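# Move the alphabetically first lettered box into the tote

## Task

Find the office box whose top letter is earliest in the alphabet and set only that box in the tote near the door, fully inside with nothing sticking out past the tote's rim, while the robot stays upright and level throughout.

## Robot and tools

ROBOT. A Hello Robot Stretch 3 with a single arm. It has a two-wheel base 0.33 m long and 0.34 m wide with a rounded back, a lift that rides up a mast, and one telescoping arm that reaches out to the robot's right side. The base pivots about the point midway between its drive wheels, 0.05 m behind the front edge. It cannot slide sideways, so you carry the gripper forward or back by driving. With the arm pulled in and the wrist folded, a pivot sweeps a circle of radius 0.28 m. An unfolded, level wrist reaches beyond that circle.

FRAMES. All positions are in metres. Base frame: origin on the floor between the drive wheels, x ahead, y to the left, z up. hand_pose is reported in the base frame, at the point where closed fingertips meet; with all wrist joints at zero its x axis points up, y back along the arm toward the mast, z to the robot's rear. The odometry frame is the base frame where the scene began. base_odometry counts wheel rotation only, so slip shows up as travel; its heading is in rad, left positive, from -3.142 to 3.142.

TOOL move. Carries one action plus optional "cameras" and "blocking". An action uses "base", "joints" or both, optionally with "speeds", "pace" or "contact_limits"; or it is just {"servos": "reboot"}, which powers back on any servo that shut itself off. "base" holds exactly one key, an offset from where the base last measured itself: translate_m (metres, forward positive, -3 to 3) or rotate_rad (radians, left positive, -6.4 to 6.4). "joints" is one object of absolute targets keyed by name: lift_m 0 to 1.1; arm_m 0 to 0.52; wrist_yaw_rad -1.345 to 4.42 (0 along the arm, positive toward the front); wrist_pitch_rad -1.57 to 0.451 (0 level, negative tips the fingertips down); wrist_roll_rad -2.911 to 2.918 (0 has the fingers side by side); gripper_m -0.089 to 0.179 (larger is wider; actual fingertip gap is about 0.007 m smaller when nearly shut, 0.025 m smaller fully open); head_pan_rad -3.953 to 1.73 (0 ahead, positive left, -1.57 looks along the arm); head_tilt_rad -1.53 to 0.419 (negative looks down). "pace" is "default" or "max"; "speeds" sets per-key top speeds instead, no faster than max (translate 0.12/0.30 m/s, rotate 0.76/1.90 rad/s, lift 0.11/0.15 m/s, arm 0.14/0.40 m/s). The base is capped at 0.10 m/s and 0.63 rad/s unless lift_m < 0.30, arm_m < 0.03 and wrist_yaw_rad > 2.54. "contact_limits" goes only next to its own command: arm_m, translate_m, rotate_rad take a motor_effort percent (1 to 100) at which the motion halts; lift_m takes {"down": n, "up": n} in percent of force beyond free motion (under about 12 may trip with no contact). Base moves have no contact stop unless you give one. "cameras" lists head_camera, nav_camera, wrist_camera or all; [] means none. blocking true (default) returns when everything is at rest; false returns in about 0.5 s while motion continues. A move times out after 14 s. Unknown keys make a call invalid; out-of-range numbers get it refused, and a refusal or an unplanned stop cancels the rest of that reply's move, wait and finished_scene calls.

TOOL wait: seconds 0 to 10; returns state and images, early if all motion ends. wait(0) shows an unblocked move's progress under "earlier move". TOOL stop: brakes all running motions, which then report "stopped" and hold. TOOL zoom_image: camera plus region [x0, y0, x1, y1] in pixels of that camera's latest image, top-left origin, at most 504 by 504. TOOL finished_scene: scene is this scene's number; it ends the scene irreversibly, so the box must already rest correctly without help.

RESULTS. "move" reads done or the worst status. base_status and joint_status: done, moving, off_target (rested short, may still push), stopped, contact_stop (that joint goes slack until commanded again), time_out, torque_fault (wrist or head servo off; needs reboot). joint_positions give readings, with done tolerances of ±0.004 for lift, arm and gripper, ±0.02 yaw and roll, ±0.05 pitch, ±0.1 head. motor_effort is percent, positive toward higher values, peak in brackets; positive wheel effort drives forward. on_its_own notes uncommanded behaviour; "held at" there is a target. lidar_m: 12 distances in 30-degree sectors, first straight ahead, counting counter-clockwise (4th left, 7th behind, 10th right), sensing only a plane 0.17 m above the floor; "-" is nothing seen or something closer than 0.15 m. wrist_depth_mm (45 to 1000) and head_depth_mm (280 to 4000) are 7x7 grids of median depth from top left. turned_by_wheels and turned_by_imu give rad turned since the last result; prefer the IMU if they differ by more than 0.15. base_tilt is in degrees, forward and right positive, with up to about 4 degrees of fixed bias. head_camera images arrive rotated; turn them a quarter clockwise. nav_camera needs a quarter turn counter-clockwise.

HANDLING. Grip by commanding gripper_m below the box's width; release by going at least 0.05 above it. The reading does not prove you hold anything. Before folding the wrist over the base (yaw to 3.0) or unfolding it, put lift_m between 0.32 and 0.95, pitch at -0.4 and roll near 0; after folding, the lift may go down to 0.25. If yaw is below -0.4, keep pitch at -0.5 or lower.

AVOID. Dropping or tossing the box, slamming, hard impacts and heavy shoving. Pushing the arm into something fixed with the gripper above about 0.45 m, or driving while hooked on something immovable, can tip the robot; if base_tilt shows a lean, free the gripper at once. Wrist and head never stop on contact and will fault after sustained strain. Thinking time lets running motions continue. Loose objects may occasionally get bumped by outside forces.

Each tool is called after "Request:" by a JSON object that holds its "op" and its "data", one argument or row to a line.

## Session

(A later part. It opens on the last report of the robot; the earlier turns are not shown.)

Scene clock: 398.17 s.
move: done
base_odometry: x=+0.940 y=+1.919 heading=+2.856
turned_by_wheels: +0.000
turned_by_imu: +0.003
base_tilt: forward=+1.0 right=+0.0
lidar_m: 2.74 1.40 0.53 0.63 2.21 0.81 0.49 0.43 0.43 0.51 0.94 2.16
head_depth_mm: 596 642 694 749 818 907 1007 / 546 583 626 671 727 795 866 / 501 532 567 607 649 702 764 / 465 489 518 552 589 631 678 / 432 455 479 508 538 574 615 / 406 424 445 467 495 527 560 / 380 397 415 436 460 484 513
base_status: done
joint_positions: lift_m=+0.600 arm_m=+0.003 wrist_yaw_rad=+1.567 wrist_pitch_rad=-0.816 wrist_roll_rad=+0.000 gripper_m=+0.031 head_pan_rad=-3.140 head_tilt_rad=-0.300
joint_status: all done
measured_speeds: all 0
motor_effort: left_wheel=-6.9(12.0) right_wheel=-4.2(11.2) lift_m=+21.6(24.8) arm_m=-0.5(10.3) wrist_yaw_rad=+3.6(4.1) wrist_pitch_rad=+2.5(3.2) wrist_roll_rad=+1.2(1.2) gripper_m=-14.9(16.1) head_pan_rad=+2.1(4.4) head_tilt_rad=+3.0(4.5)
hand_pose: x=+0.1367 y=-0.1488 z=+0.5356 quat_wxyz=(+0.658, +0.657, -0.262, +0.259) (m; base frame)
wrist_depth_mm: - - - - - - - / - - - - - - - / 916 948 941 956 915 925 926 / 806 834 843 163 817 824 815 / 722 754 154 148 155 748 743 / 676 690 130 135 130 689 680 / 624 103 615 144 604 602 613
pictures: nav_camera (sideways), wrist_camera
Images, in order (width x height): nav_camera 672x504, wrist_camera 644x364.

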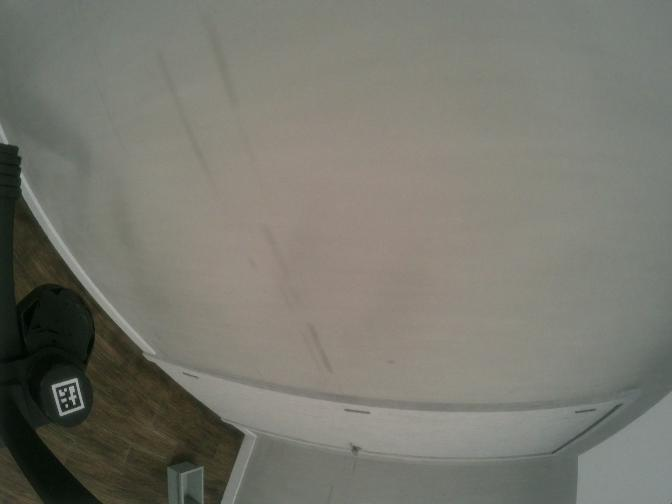

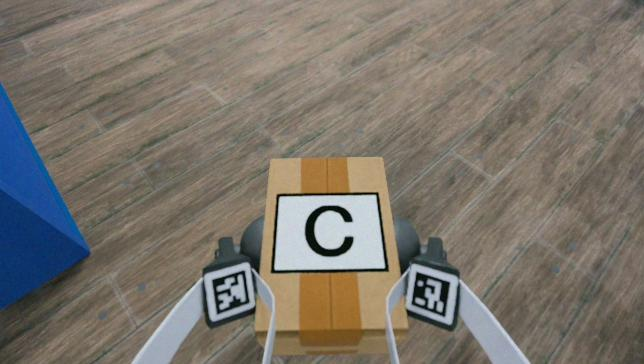

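Request:
{"op": "move", "data": {
  "base": {"rotate_rad": -1.009},
  "cameras": []
}}

Request:
{"op": "move", "data": {
  "base": {"translate_m": -1.12},
  "joints": {"head_tilt_rad": -0.5},
  "contact_limits": {"translate_m": 35},
  "cameras": ["nav_camera", "head_camera"]
}}

Scene clock: 412.37 s.
move: done
base_odometry: x=+0.940 y=+1.919 heading=+1.848
turned_by_wheels: -1.008
turned_by_imu: -1.004
base_tilt: forward=+0.8 right=-0.1
lidar_m: 1.03 2.15 2.74 0.53 0.53 0.65 2.21 0.75 0.48 0.43 0.43 0.53
head_depth_mm: 1999 2107 2255 2388 2488 2002 1586 / 1996 2080 2226 2371 2528 2011 1564 / 1967 2081 2176 2357 2472 1996 1589 / 1964 2056 2188 2330 2450 1901 1579 / 1922 2033 2170 2312 2370 1920 1571 / 1928 2001 2131 2271 2354 1979 1579 / 1877 1993 2069 2165 2188 1867 1559
base_status: done
joint_positions: lift_m=+0.600 arm_m=+0.003 wrist_yaw_rad=+1.567 wrist_pitch_rad=-0.816 wrist_roll_rad=+0.000 gripper_m=+0.031 head_pan_rad=-3.140 head_tilt_rad=-0.300
joint_status: not commanded
measured_speeds: all 0
motor_effort: left_wheel=+11.6(15.1) right_wheel=-9.8(15.0) lift_m=+22.0(22.3) arm_m=-1.6(2.8) wrist_yaw_rad=+3.3(4.0) wrist_pitch_rad=+2.5(3.0) wrist_roll_rad=+0.9(1.0) gripper_m=-14.6(15.6) head_pan_rad=+3.3(3.9) head_tilt_rad=+1.8(2.9)
hand_pose: x=+0.1367 y=-0.1488 z=+0.5356 quat_wxyz=(+0.658, +0.657, -0.261, +0.259) (m; base frame)
wrist_depth_mm: - - - - 521 380 278 / - - - - 546 396 283 / 952 910 951 913 - 409 290 / 836 829 834 165 541 419 297 / 745 746 154 148 148 446 308 / 673 682 130 135 128 444 312 / 628 103 621 144 601 411 323
pictures: none
No camera images: "cameras" was empty.

Scene clock: 424.70 s.
move: done
base_odometry: x=+1.246 y=+0.842 heading=+1.848
turned_by_wheels: +0.000
turned_by_imu: +0.004
base_tilt: forward=+0.8 right=-0.2
lidar_m: 1.49 0.70 0.75 1.48 1.95 1.24 1.12 1.08 0.66 0.59 0.59 0.76
head_depth_mm: 981 1068 1170 1291 1454 1567 1345 / 971 1049 1154 1283 1423 1556 1339 / 964 1048 1141 1266 1406 1532 1345 / 952 1033 1132 1251 1401 1522 1342 / 949 1018 1124 1234 1369 1506 1342 / 933 1012 1110 1221 1372 1506 1327 / 925 1001 1097 1203 1337 1470 1337
base_status: done
joint_positions: lift_m=+0.600 arm_m=+0.003 wrist_yaw_rad=+1.567 wrist_pitch_rad=-0.816 wrist_roll_rad=+0.000 gripper_m=+0.031 head_pan_rad=-3.140 head_tilt_rad=-0.500
joint_status: all done
measured_speeds: all 0
motor_effort: left_wheel=-5.4(11.8) right_wheel=-4.1(13.8) lift_m=+22.8(23.1) arm_m=-22.8(23.6) wrist_yaw_rad=+3.1(3.9) wrist_pitch_rad=+2.6(3.1) wrist_roll_rad=+0.8(1.2) gripper_m=-14.6(16.1) head_pan_rad=+2.0(4.9) head_tilt_rad=-2.4(4.0)
contact_limits: translate_m 35 (maximum 100)
hand_pose: x=+0.1367 y=-0.1488 z=+0.5356 quat_wxyz=(+0.658, +0.657, -0.261, +0.259) (m; base frame)
wrist_depth_mm: - - - - - - 465 / - - - - - - 475 / - 934 935 924 918 - 487 / 798 829 812 165 850 - 496 / 751 739 154 148 155 733 505 / 686 684 130 135 131 676 504 / 617 104 605 143 605 615 517
pictures: head_camera (sideways), nav_camera (sideways)
Images, in order (width x height): head_camera 896x504, nav_camera 672x504.

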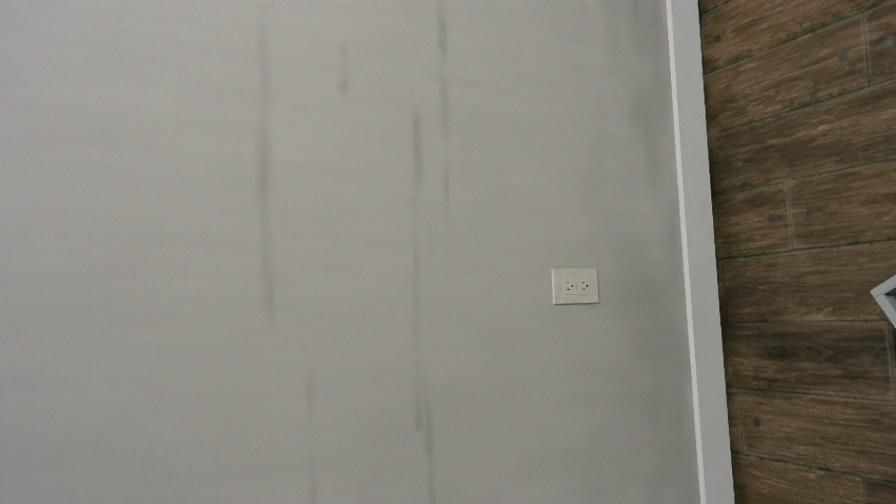

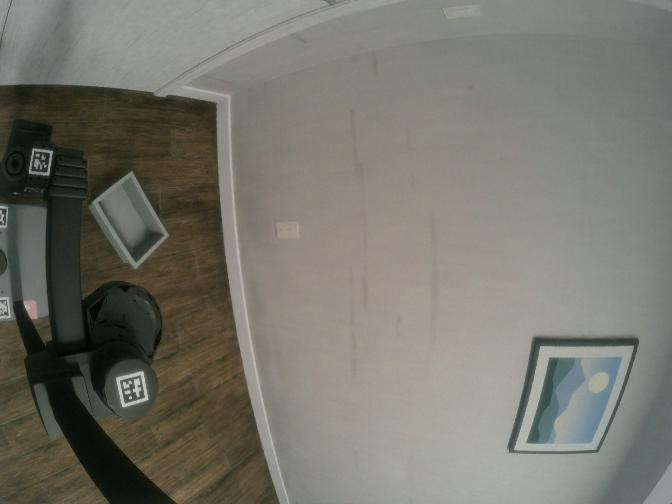

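Request:
{"op": "move", "data": {
  "base": {"rotate_rad": -1.403},
  "joints": {"wrist_yaw_rad": 0.0, "lift_m": 0.45, "head_pan_rad": -1.57, "head_tilt_rad": -1.0},
  "cameras": ["wrist_camera", "head_camera"]
}}

Scene clock: 435.17 s.
move: done
base_odometry: x=+1.246 y=+0.842 heading=+0.445
turned_by_wheels: -1.402
turned_by_imu: -1.396
base_tilt: forward=+0.8 right=-0.1
lidar_m: 0.59 0.64 0.89 2.55 0.78 0.88 2.54 1.56 1.15 1.12 0.84 0.62
head_depth_mm: 1059 1255 1528 1496 1342 1215 1115 / 1071 1260 1540 1503 1344 1221 532 / 1080 1273 1549 1509 1300 613 945 / 1090 1289 1563 1502 1354 1193 993 / 1104 1300 1593 1510 1319 1218 1125 / 1109 1316 1610 1507 1355 1229 1119 / 1118 1339 1554 1493 1342 1231 1118
base_status: done
joint_positions: lift_m=+0.450 arm_m=+0.003 wrist_yaw_rad=+0.003 wrist_pitch_rad=-0.816 wrist_roll_rad=+0.000 gripper_m=+0.031 head_pan_rad=-1.564 head_tilt_rad=-1.004
joint_status: all done
measured_speeds: all 0
motor_effort: left_wheel=+11.3(15.6) right_wheel=-11.4(15.0) lift_m=+22.0(23.1) arm_m=-23.0(23.7) wrist_yaw_rad=-2.0(5.3) wrist_pitch_rad=+2.8(3.1) wrist_roll_rad=+0.8(1.1) gripper_m=-14.6(15.4) head_pan_rad=-4.0(5.1) head_tilt_rad=-0.2(7.5)
hand_pose: x=-0.0211 y=-0.3060 z=+0.3856 quat_wxyz=(+0.650, +0.282, -0.648, -0.280) (m; base frame)
wrist_depth_mm: - 921 - - - - - / - 837 849 825 840 843 817 / 707 739 740 751 724 727 736 / 659 662 519 165 634 642 644 / 597 598 151 148 155 586 579 / 530 525 131 135 130 535 538 / 497 104 472 143 474 485 494
pictures: head_camera (sideways), wrist_camera
Images, in order (width x height): head_camera 896x504, wrist_camera 644x364.

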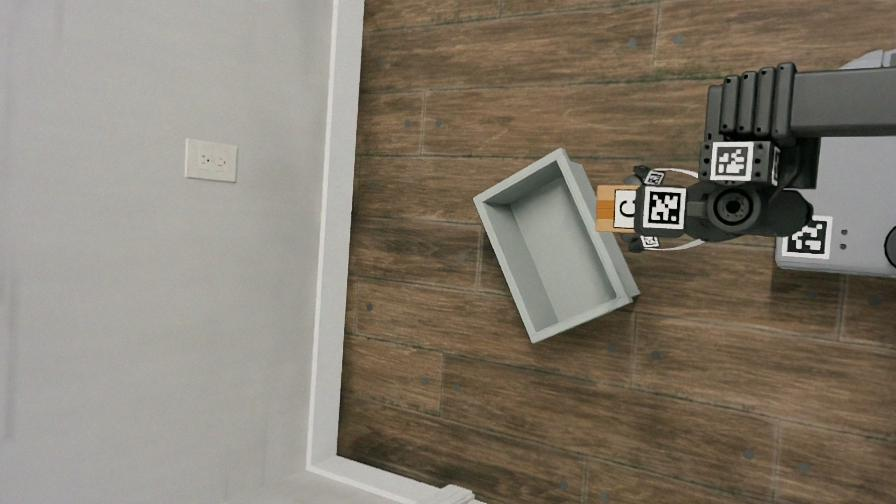

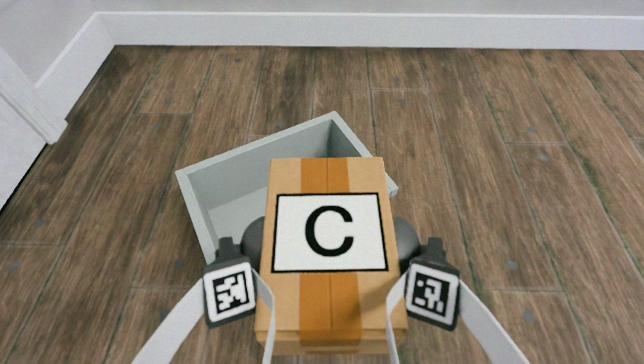

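Request:
{"op": "move", "data": {
  "joints": {"wrist_yaw_rad": 0.46, "arm_m": 0.288, "lift_m": 0.32, "head_pan_rad": -1.57, "head_tilt_rad": -1.0},
  "contact_limits": {"arm_m": 45},
  "cameras": ["wrist_camera", "head_camera"]
}}

Scene clock: 481.60 s.
move: done
base_odometry: x=+1.246 y=+0.842 heading=+0.445
turned_by_wheels: +0.000
turned_by_imu: +0.001
base_tilt: forward=+1.0 right=-0.1
lidar_m: 0.59 0.64 0.89 2.54 0.77 0.88 2.53 1.57 1.15 1.12 0.84 0.62
head_depth_mm: 1058 1247 1533 1495 1337 1217 1116 / 1069 1257 1523 1506 1300 1175 659 / 1078 1265 1550 1509 1228 1200 963 / 1085 1280 1571 1504 1303 1224 996 / 1097 1299 1593 1505 1323 1219 1124 / 1109 1314 1591 1507 1354 1222 1118 / 1123 1320 1550 1488 1352 1232 1118
base_status: not commanded
joint_positions: lift_m=+0.320 arm_m=+0.288 wrist_yaw_rad=+0.457 wrist_pitch_rad=-0.816 wrist_roll_rad=+0.000 gripper_m=+0.031 head_pan_rad=-1.570 head_tilt_rad=-1.000
joint_status: all done
measured_speeds: all 0
motor_effort: left_wheel=+10.6(11.4) right_wheel=-11.1(11.3) lift_m=+26.0(26.1) arm_m=+24.7(26.9) wrist_yaw_rad=+3.4(6.9) wrist_pitch_rad=+2.7(3.2) wrist_roll_rad=+0.9(1.1) gripper_m=-14.6(15.9) head_pan_rad=-2.9(4.9) head_tilt_rad=-0.2(2.0)
contact_limits: arm_m 45 (drawing in: default 40, maximum 55; extending or still: default 49, maximum 70)
hand_pose: x=+0.0481 y=-0.5748 z=+0.2555 quat_wxyz=(+0.696, +0.420, -0.568, -0.127) (m; base frame)
wrist_depth_mm: 468 - 729 705 - - - / 508 624 646 637 622 - - / 520 569 561 556 560 557 544 / 502 499 498 165 495 497 503 / 451 456 161 148 154 448 441 / 404 405 131 135 128 406 404 / 378 103 - 128 126 374 372
pictures: head_camera (sideways), wrist_camera
Images, in order (width x height): head_camera 896x504, wrist_camera 644x364.

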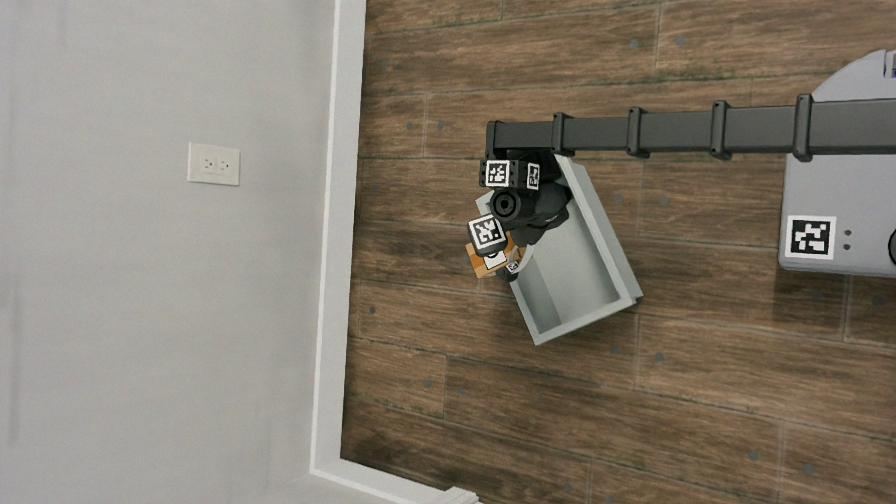

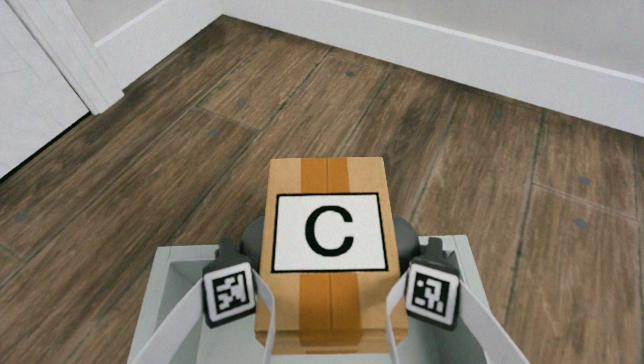

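Request:
{"op": "move", "data": {
  "joints": {"lift_m": 0.15},
  "contact_limits": {"lift_m": {"down": 15}},
  "cameras": []
}}

Request:
{"op": "move", "data": {
  "joints": {"lift_m": 0.08},
  "speeds": {"lift_m": 0.03},
  "contact_limits": {"lift_m": {"down": 14}},
  "cameras": ["wrist_camera", "head_camera"]
}}

Scene clock: 497.37 s.
move: done
base_odometry: x=+1.246 y=+0.842 heading=+0.445
turned_by_wheels: +0.000
turned_by_imu: +0.001
base_tilt: forward=+0.9 right=-0.2
lidar_m: 0.59 0.64 0.89 2.54 0.78 0.88 2.53 1.56 1.16 1.12 0.84 0.62
head_depth_mm: 1056 1262 1509 1495 1356 1216 1113 / 1066 1254 1543 1506 1349 1208 966 / 1075 1271 1547 1500 1021 1194 954 / 1081 1280 1587 1508 1289 1219 987 / 1098 1303 1594 1511 1333 1221 1113 / 1102 1315 1599 1511 1352 1226 1115 / 1115 1325 1548 1488 1356 1227 1120
base_status: not commanded
joint_positions: lift_m=+0.150 arm_m=+0.288 wrist_yaw_rad=+0.457 wrist_pitch_rad=-0.816 wrist_roll_rad=+0.000 gripper_m=+0.031 head_pan_rad=-1.570 head_tilt_rad=-1.000
joint_status: all done
measured_speeds: all 0
motor_effort: left_wheel=+10.4(10.8) right_wheel=-10.8(11.2) lift_m=+22.4(29.1) arm_m=+23.9(24.4) wrist_yaw_rad=+3.4(3.8) wrist_pitch_rad=+2.8(3.1) wrist_roll_rad=+0.9(1.2) gripper_m=-14.6(15.5) head_pan_rad=-3.1(4.1) head_tilt_rad=-0.8(1.6)
contact_limits: arm_m 45 (drawing in: default 40, maximum 55; extending or still: default 49, maximum 70); lift_m down 15 (down: maximum 72; up: maximum 65)
hand_pose: x=+0.0481 y=-0.5748 z=+0.0855 quat_wxyz=(+0.696, +0.420, -0.568, -0.127) (m; base frame)
wrist_depth_mm: 432 451 441 440 445 444 428 / 380 379 383 379 378 375 378 / 179 180 177 180 183 181 332 / - 204 200 165 207 210 - / - 248 155 148 151 - - / - - 130 135 127 - - / - 94 - 128 126 - -
pictures: none
No camera images: "cameras" was empty.

Scene clock: 500.30 s.
move: contact_stop
base_odometry: x=+1.246 y=+0.842 heading=+0.445
turned_by_wheels: +0.000
turned_by_imu: +0.000
base_tilt: forward=+0.8 right=+0.0
lidar_m: 0.59 0.64 0.89 2.54 0.77 0.88 2.53 1.57 1.16 1.12 0.84 0.62
head_depth_mm: 1061 1247 1534 1523 1344 1225 1114 / 1071 1265 1532 1515 1340 1228 975 / 1079 1257 1549 1508 1074 1191 958 / 1093 1283 1557 1509 1299 1222 991 / 1097 1298 1596 1511 1326 1228 1123 / 1105 1315 1598 1512 1363 1233 1131 / 1110 1324 1553 1491 1356 1221 1124
base_status: not commanded
joint_positions: lift_m=+0.087 arm_m=+0.288 wrist_yaw_rad=+0.457 wrist_pitch_rad=-0.771 wrist_roll_rad=+0.000 gripper_m=+0.031 head_pan_rad=-1.570 head_tilt_rad=-0.999
joint_status: lift_m contact_stop (moved -0.063 of -0.070)
measured_speeds: all 0
on_its_own: lift_m is slack since a contact_stop (your +0.080 is given up)
motor_effort: left_wheel=+5.5(10.7) right_wheel=-1.4(11.2) lift_m=+25.1(25.1) arm_m=+13.1(24.1) wrist_yaw_rad=+2.4(3.9) wrist_pitch_rad=-5.3(6.6) wrist_roll_rad=+1.0(1.2) gripper_m=-13.6(15.6) head_pan_rad=-2.8(4.1) head_tilt_rad=+0.2(2.1)
contact_limits: arm_m 45 (drawing in: default 40, maximum 55; extending or still: default 49, maximum 70); lift_m down 14 (down: maximum 72; up: maximum 65)
hand_pose: x=+0.0522 y=-0.5828 z=+0.0295 quat_wxyz=(+0.699, +0.408, -0.577, -0.111) (m; base frame)
wrist_depth_mm: 388 388 133 132 132 132 132 / 135 140 138 139 144 143 144 / 156 158 160 162 166 168 - / 179 189 190 168 192 200 - / - 210 150 149 149 - - / - 186 130 135 130 185 - / 168 103 166 136 163 165 -
pictures: head_camera (sideways), wrist_camera
Images, in order (width x height): head_camera 896x504, wrist_camera 644x364.

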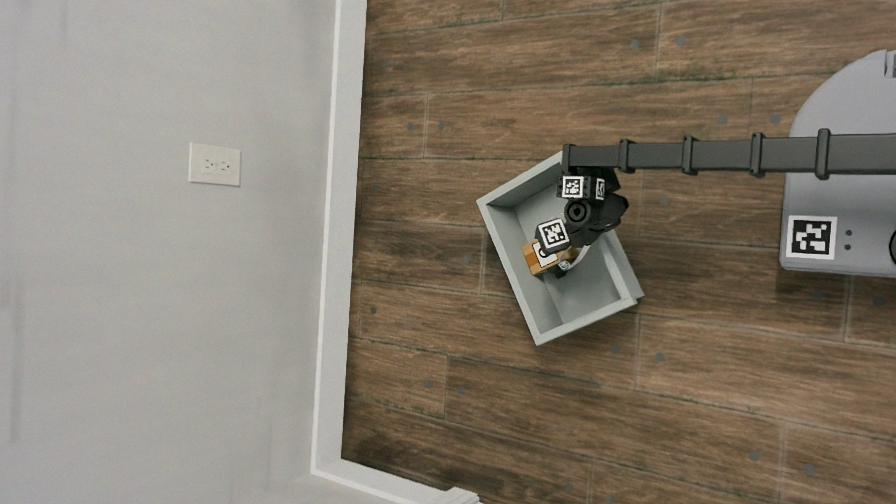

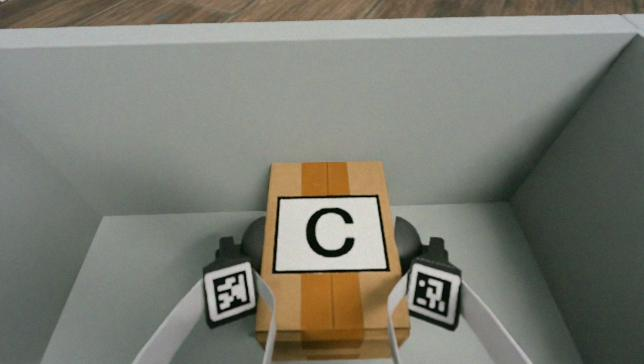

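Request:
{"op": "move", "data": {
  "joints": {"gripper_m": 0.12},
  "cameras": []
}}

Request:
{"op": "move", "data": {
  "joints": {"lift_m": 0.36},
  "speeds": {"lift_m": 0.08},
  "cameras": ["wrist_camera"]
}}

Scene clock: 504.40 s.
move: done
base_odometry: x=+1.246 y=+0.842 heading=+0.445
turned_by_wheels: +0.000
turned_by_imu: +0.001
base_tilt: forward=+0.9 right=-0.2
lidar_m: 0.59 0.65 0.88 2.55 0.77 0.88 2.53 1.57 1.16 1.12 0.84 0.62
head_depth_mm: 1059 1244 1504 1490 1343 1221 1112 / 1066 1249 1539 1508 1347 1222 982 / 1072 1274 1551 1514 1080 1191 953 / 1084 1286 1575 1494 1293 1215 991 / 1099 1300 1605 1502 1335 1226 1121 / 1095 1309 1606 1497 1350 1229 1128 / 1116 1325 1549 1489 1359 1234 1125
base_status: not commanded
joint_positions: lift_m=+0.087 arm_m=+0.288 wrist_yaw_rad=+0.457 wrist_pitch_rad=-0.780 wrist_roll_rad=+0.000 gripper_m=+0.120 head_pan_rad=-1.570 head_tilt_rad=-0.999
joint_status: all done
measured_speeds: all 0
on_its_own: lift_m is slack since a contact_stop (your +0.080 is given up)
motor_effort: left_wheel=+5.4(5.7) right_wheel=-1.6(2.1) lift_m=+25.6(25.7) arm_m=-23.4(24.7) wrist_yaw_rad=+2.7(3.4) wrist_pitch_rad=-3.9(5.7) wrist_roll_rad=+0.9(1.0) gripper_m=+0.9(90.9) head_pan_rad=-0.7(3.4) head_tilt_rad=-2.7(4.0)
contact_limits: arm_m 45 (drawing in: default 40, maximum 55; extending or still: default 49, maximum 70); lift_m down 14 (down: maximum 72; up: maximum 65)
hand_pose: x=+0.0514 y=-0.5812 z=+0.0285 quat_wxyz=(+0.698, +0.410, -0.575, -0.114) (m; base frame)
wrist_depth_mm: 380 130 382 129 133 132 133 / 135 140 138 140 146 144 145 / 156 159 162 163 166 169 - / 180 191 192 167 193 196 - / - - 154 148 151 146 - / - 125 178 134 139 125 - / - 125 164 140 162 128 -
pictures: none
No camera images: "cameras" was empty.

Scene clock: 508.50 s.
move: done
base_odometry: x=+1.246 y=+0.842 heading=+0.445
turned_by_wheels: +0.000
turned_by_imu: +0.001
base_tilt: forward=+0.9 right=-0.1
lidar_m: 0.59 0.64 0.89 2.54 0.77 0.88 2.53 1.57 1.16 1.12 0.84 0.62
head_depth_mm: 1057 1248 1522 1501 1339 1218 1118 / 1068 1261 1536 1496 1312 683 614 / 1072 1265 1546 1505 1284 1218 981 / 1080 1276 1571 1506 1310 1229 996 / 1096 1293 1597 1508 1329 1228 1115 / 1103 1312 1587 1505 1349 1224 1114 / 1122 1307 1536 1479 1349 1233 1118
base_status: not commanded
joint_positions: lift_m=+0.360 arm_m=+0.288 wrist_yaw_rad=+0.457 wrist_pitch_rad=-0.809 wrist_roll_rad=+0.000 gripper_m=+0.120 head_pan_rad=-1.570 head_tilt_rad=-0.999
joint_status: all done
measured_speeds: all 0
motor_effort: left_wheel=+5.4(5.7) right_wheel=-1.6(2.2) lift_m=+30.4(33.4) arm_m=+5.7(24.0) wrist_yaw_rad=+2.7(3.5) wrist_pitch_rad=+1.4(3.6) wrist_roll_rad=+0.8(1.1) gripper_m=-0.1(1.9) head_pan_rad=-2.1(3.1) head_tilt_rad=-5.4(5.5)
contact_limits: arm_m 45 (drawing in: default 40, maximum 55; extending or still: default 49, maximum 70)
hand_pose: x=+0.0488 y=-0.5760 z=+0.2966 quat_wxyz=(+0.697, +0.419, -0.569, -0.124) (m; base frame)
wrist_depth_mm: 476 - 773 - - - - / 513 664 709 706 674 - - / 506 613 620 605 611 602 - / 540 543 546 553 549 546 539 / 495 500 497 498 490 487 487 / 448 123 353 366 369 125 445 / 416 122 - 363 - 128 409
pictures: wrist_camera
Images, in order (width x height): wrist_camera 644x364.

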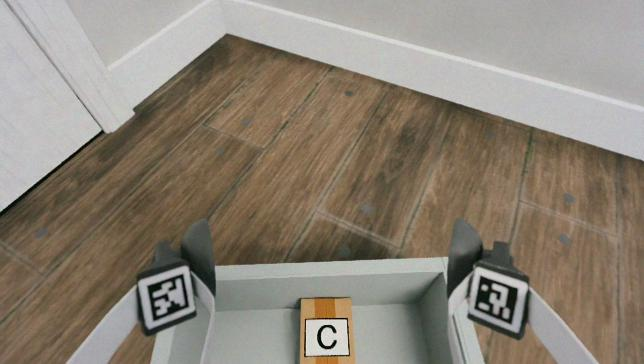

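Request:
{"op": "finished_scene", "data": {
  "scene": 2
}}

The scene is finished: the task was done.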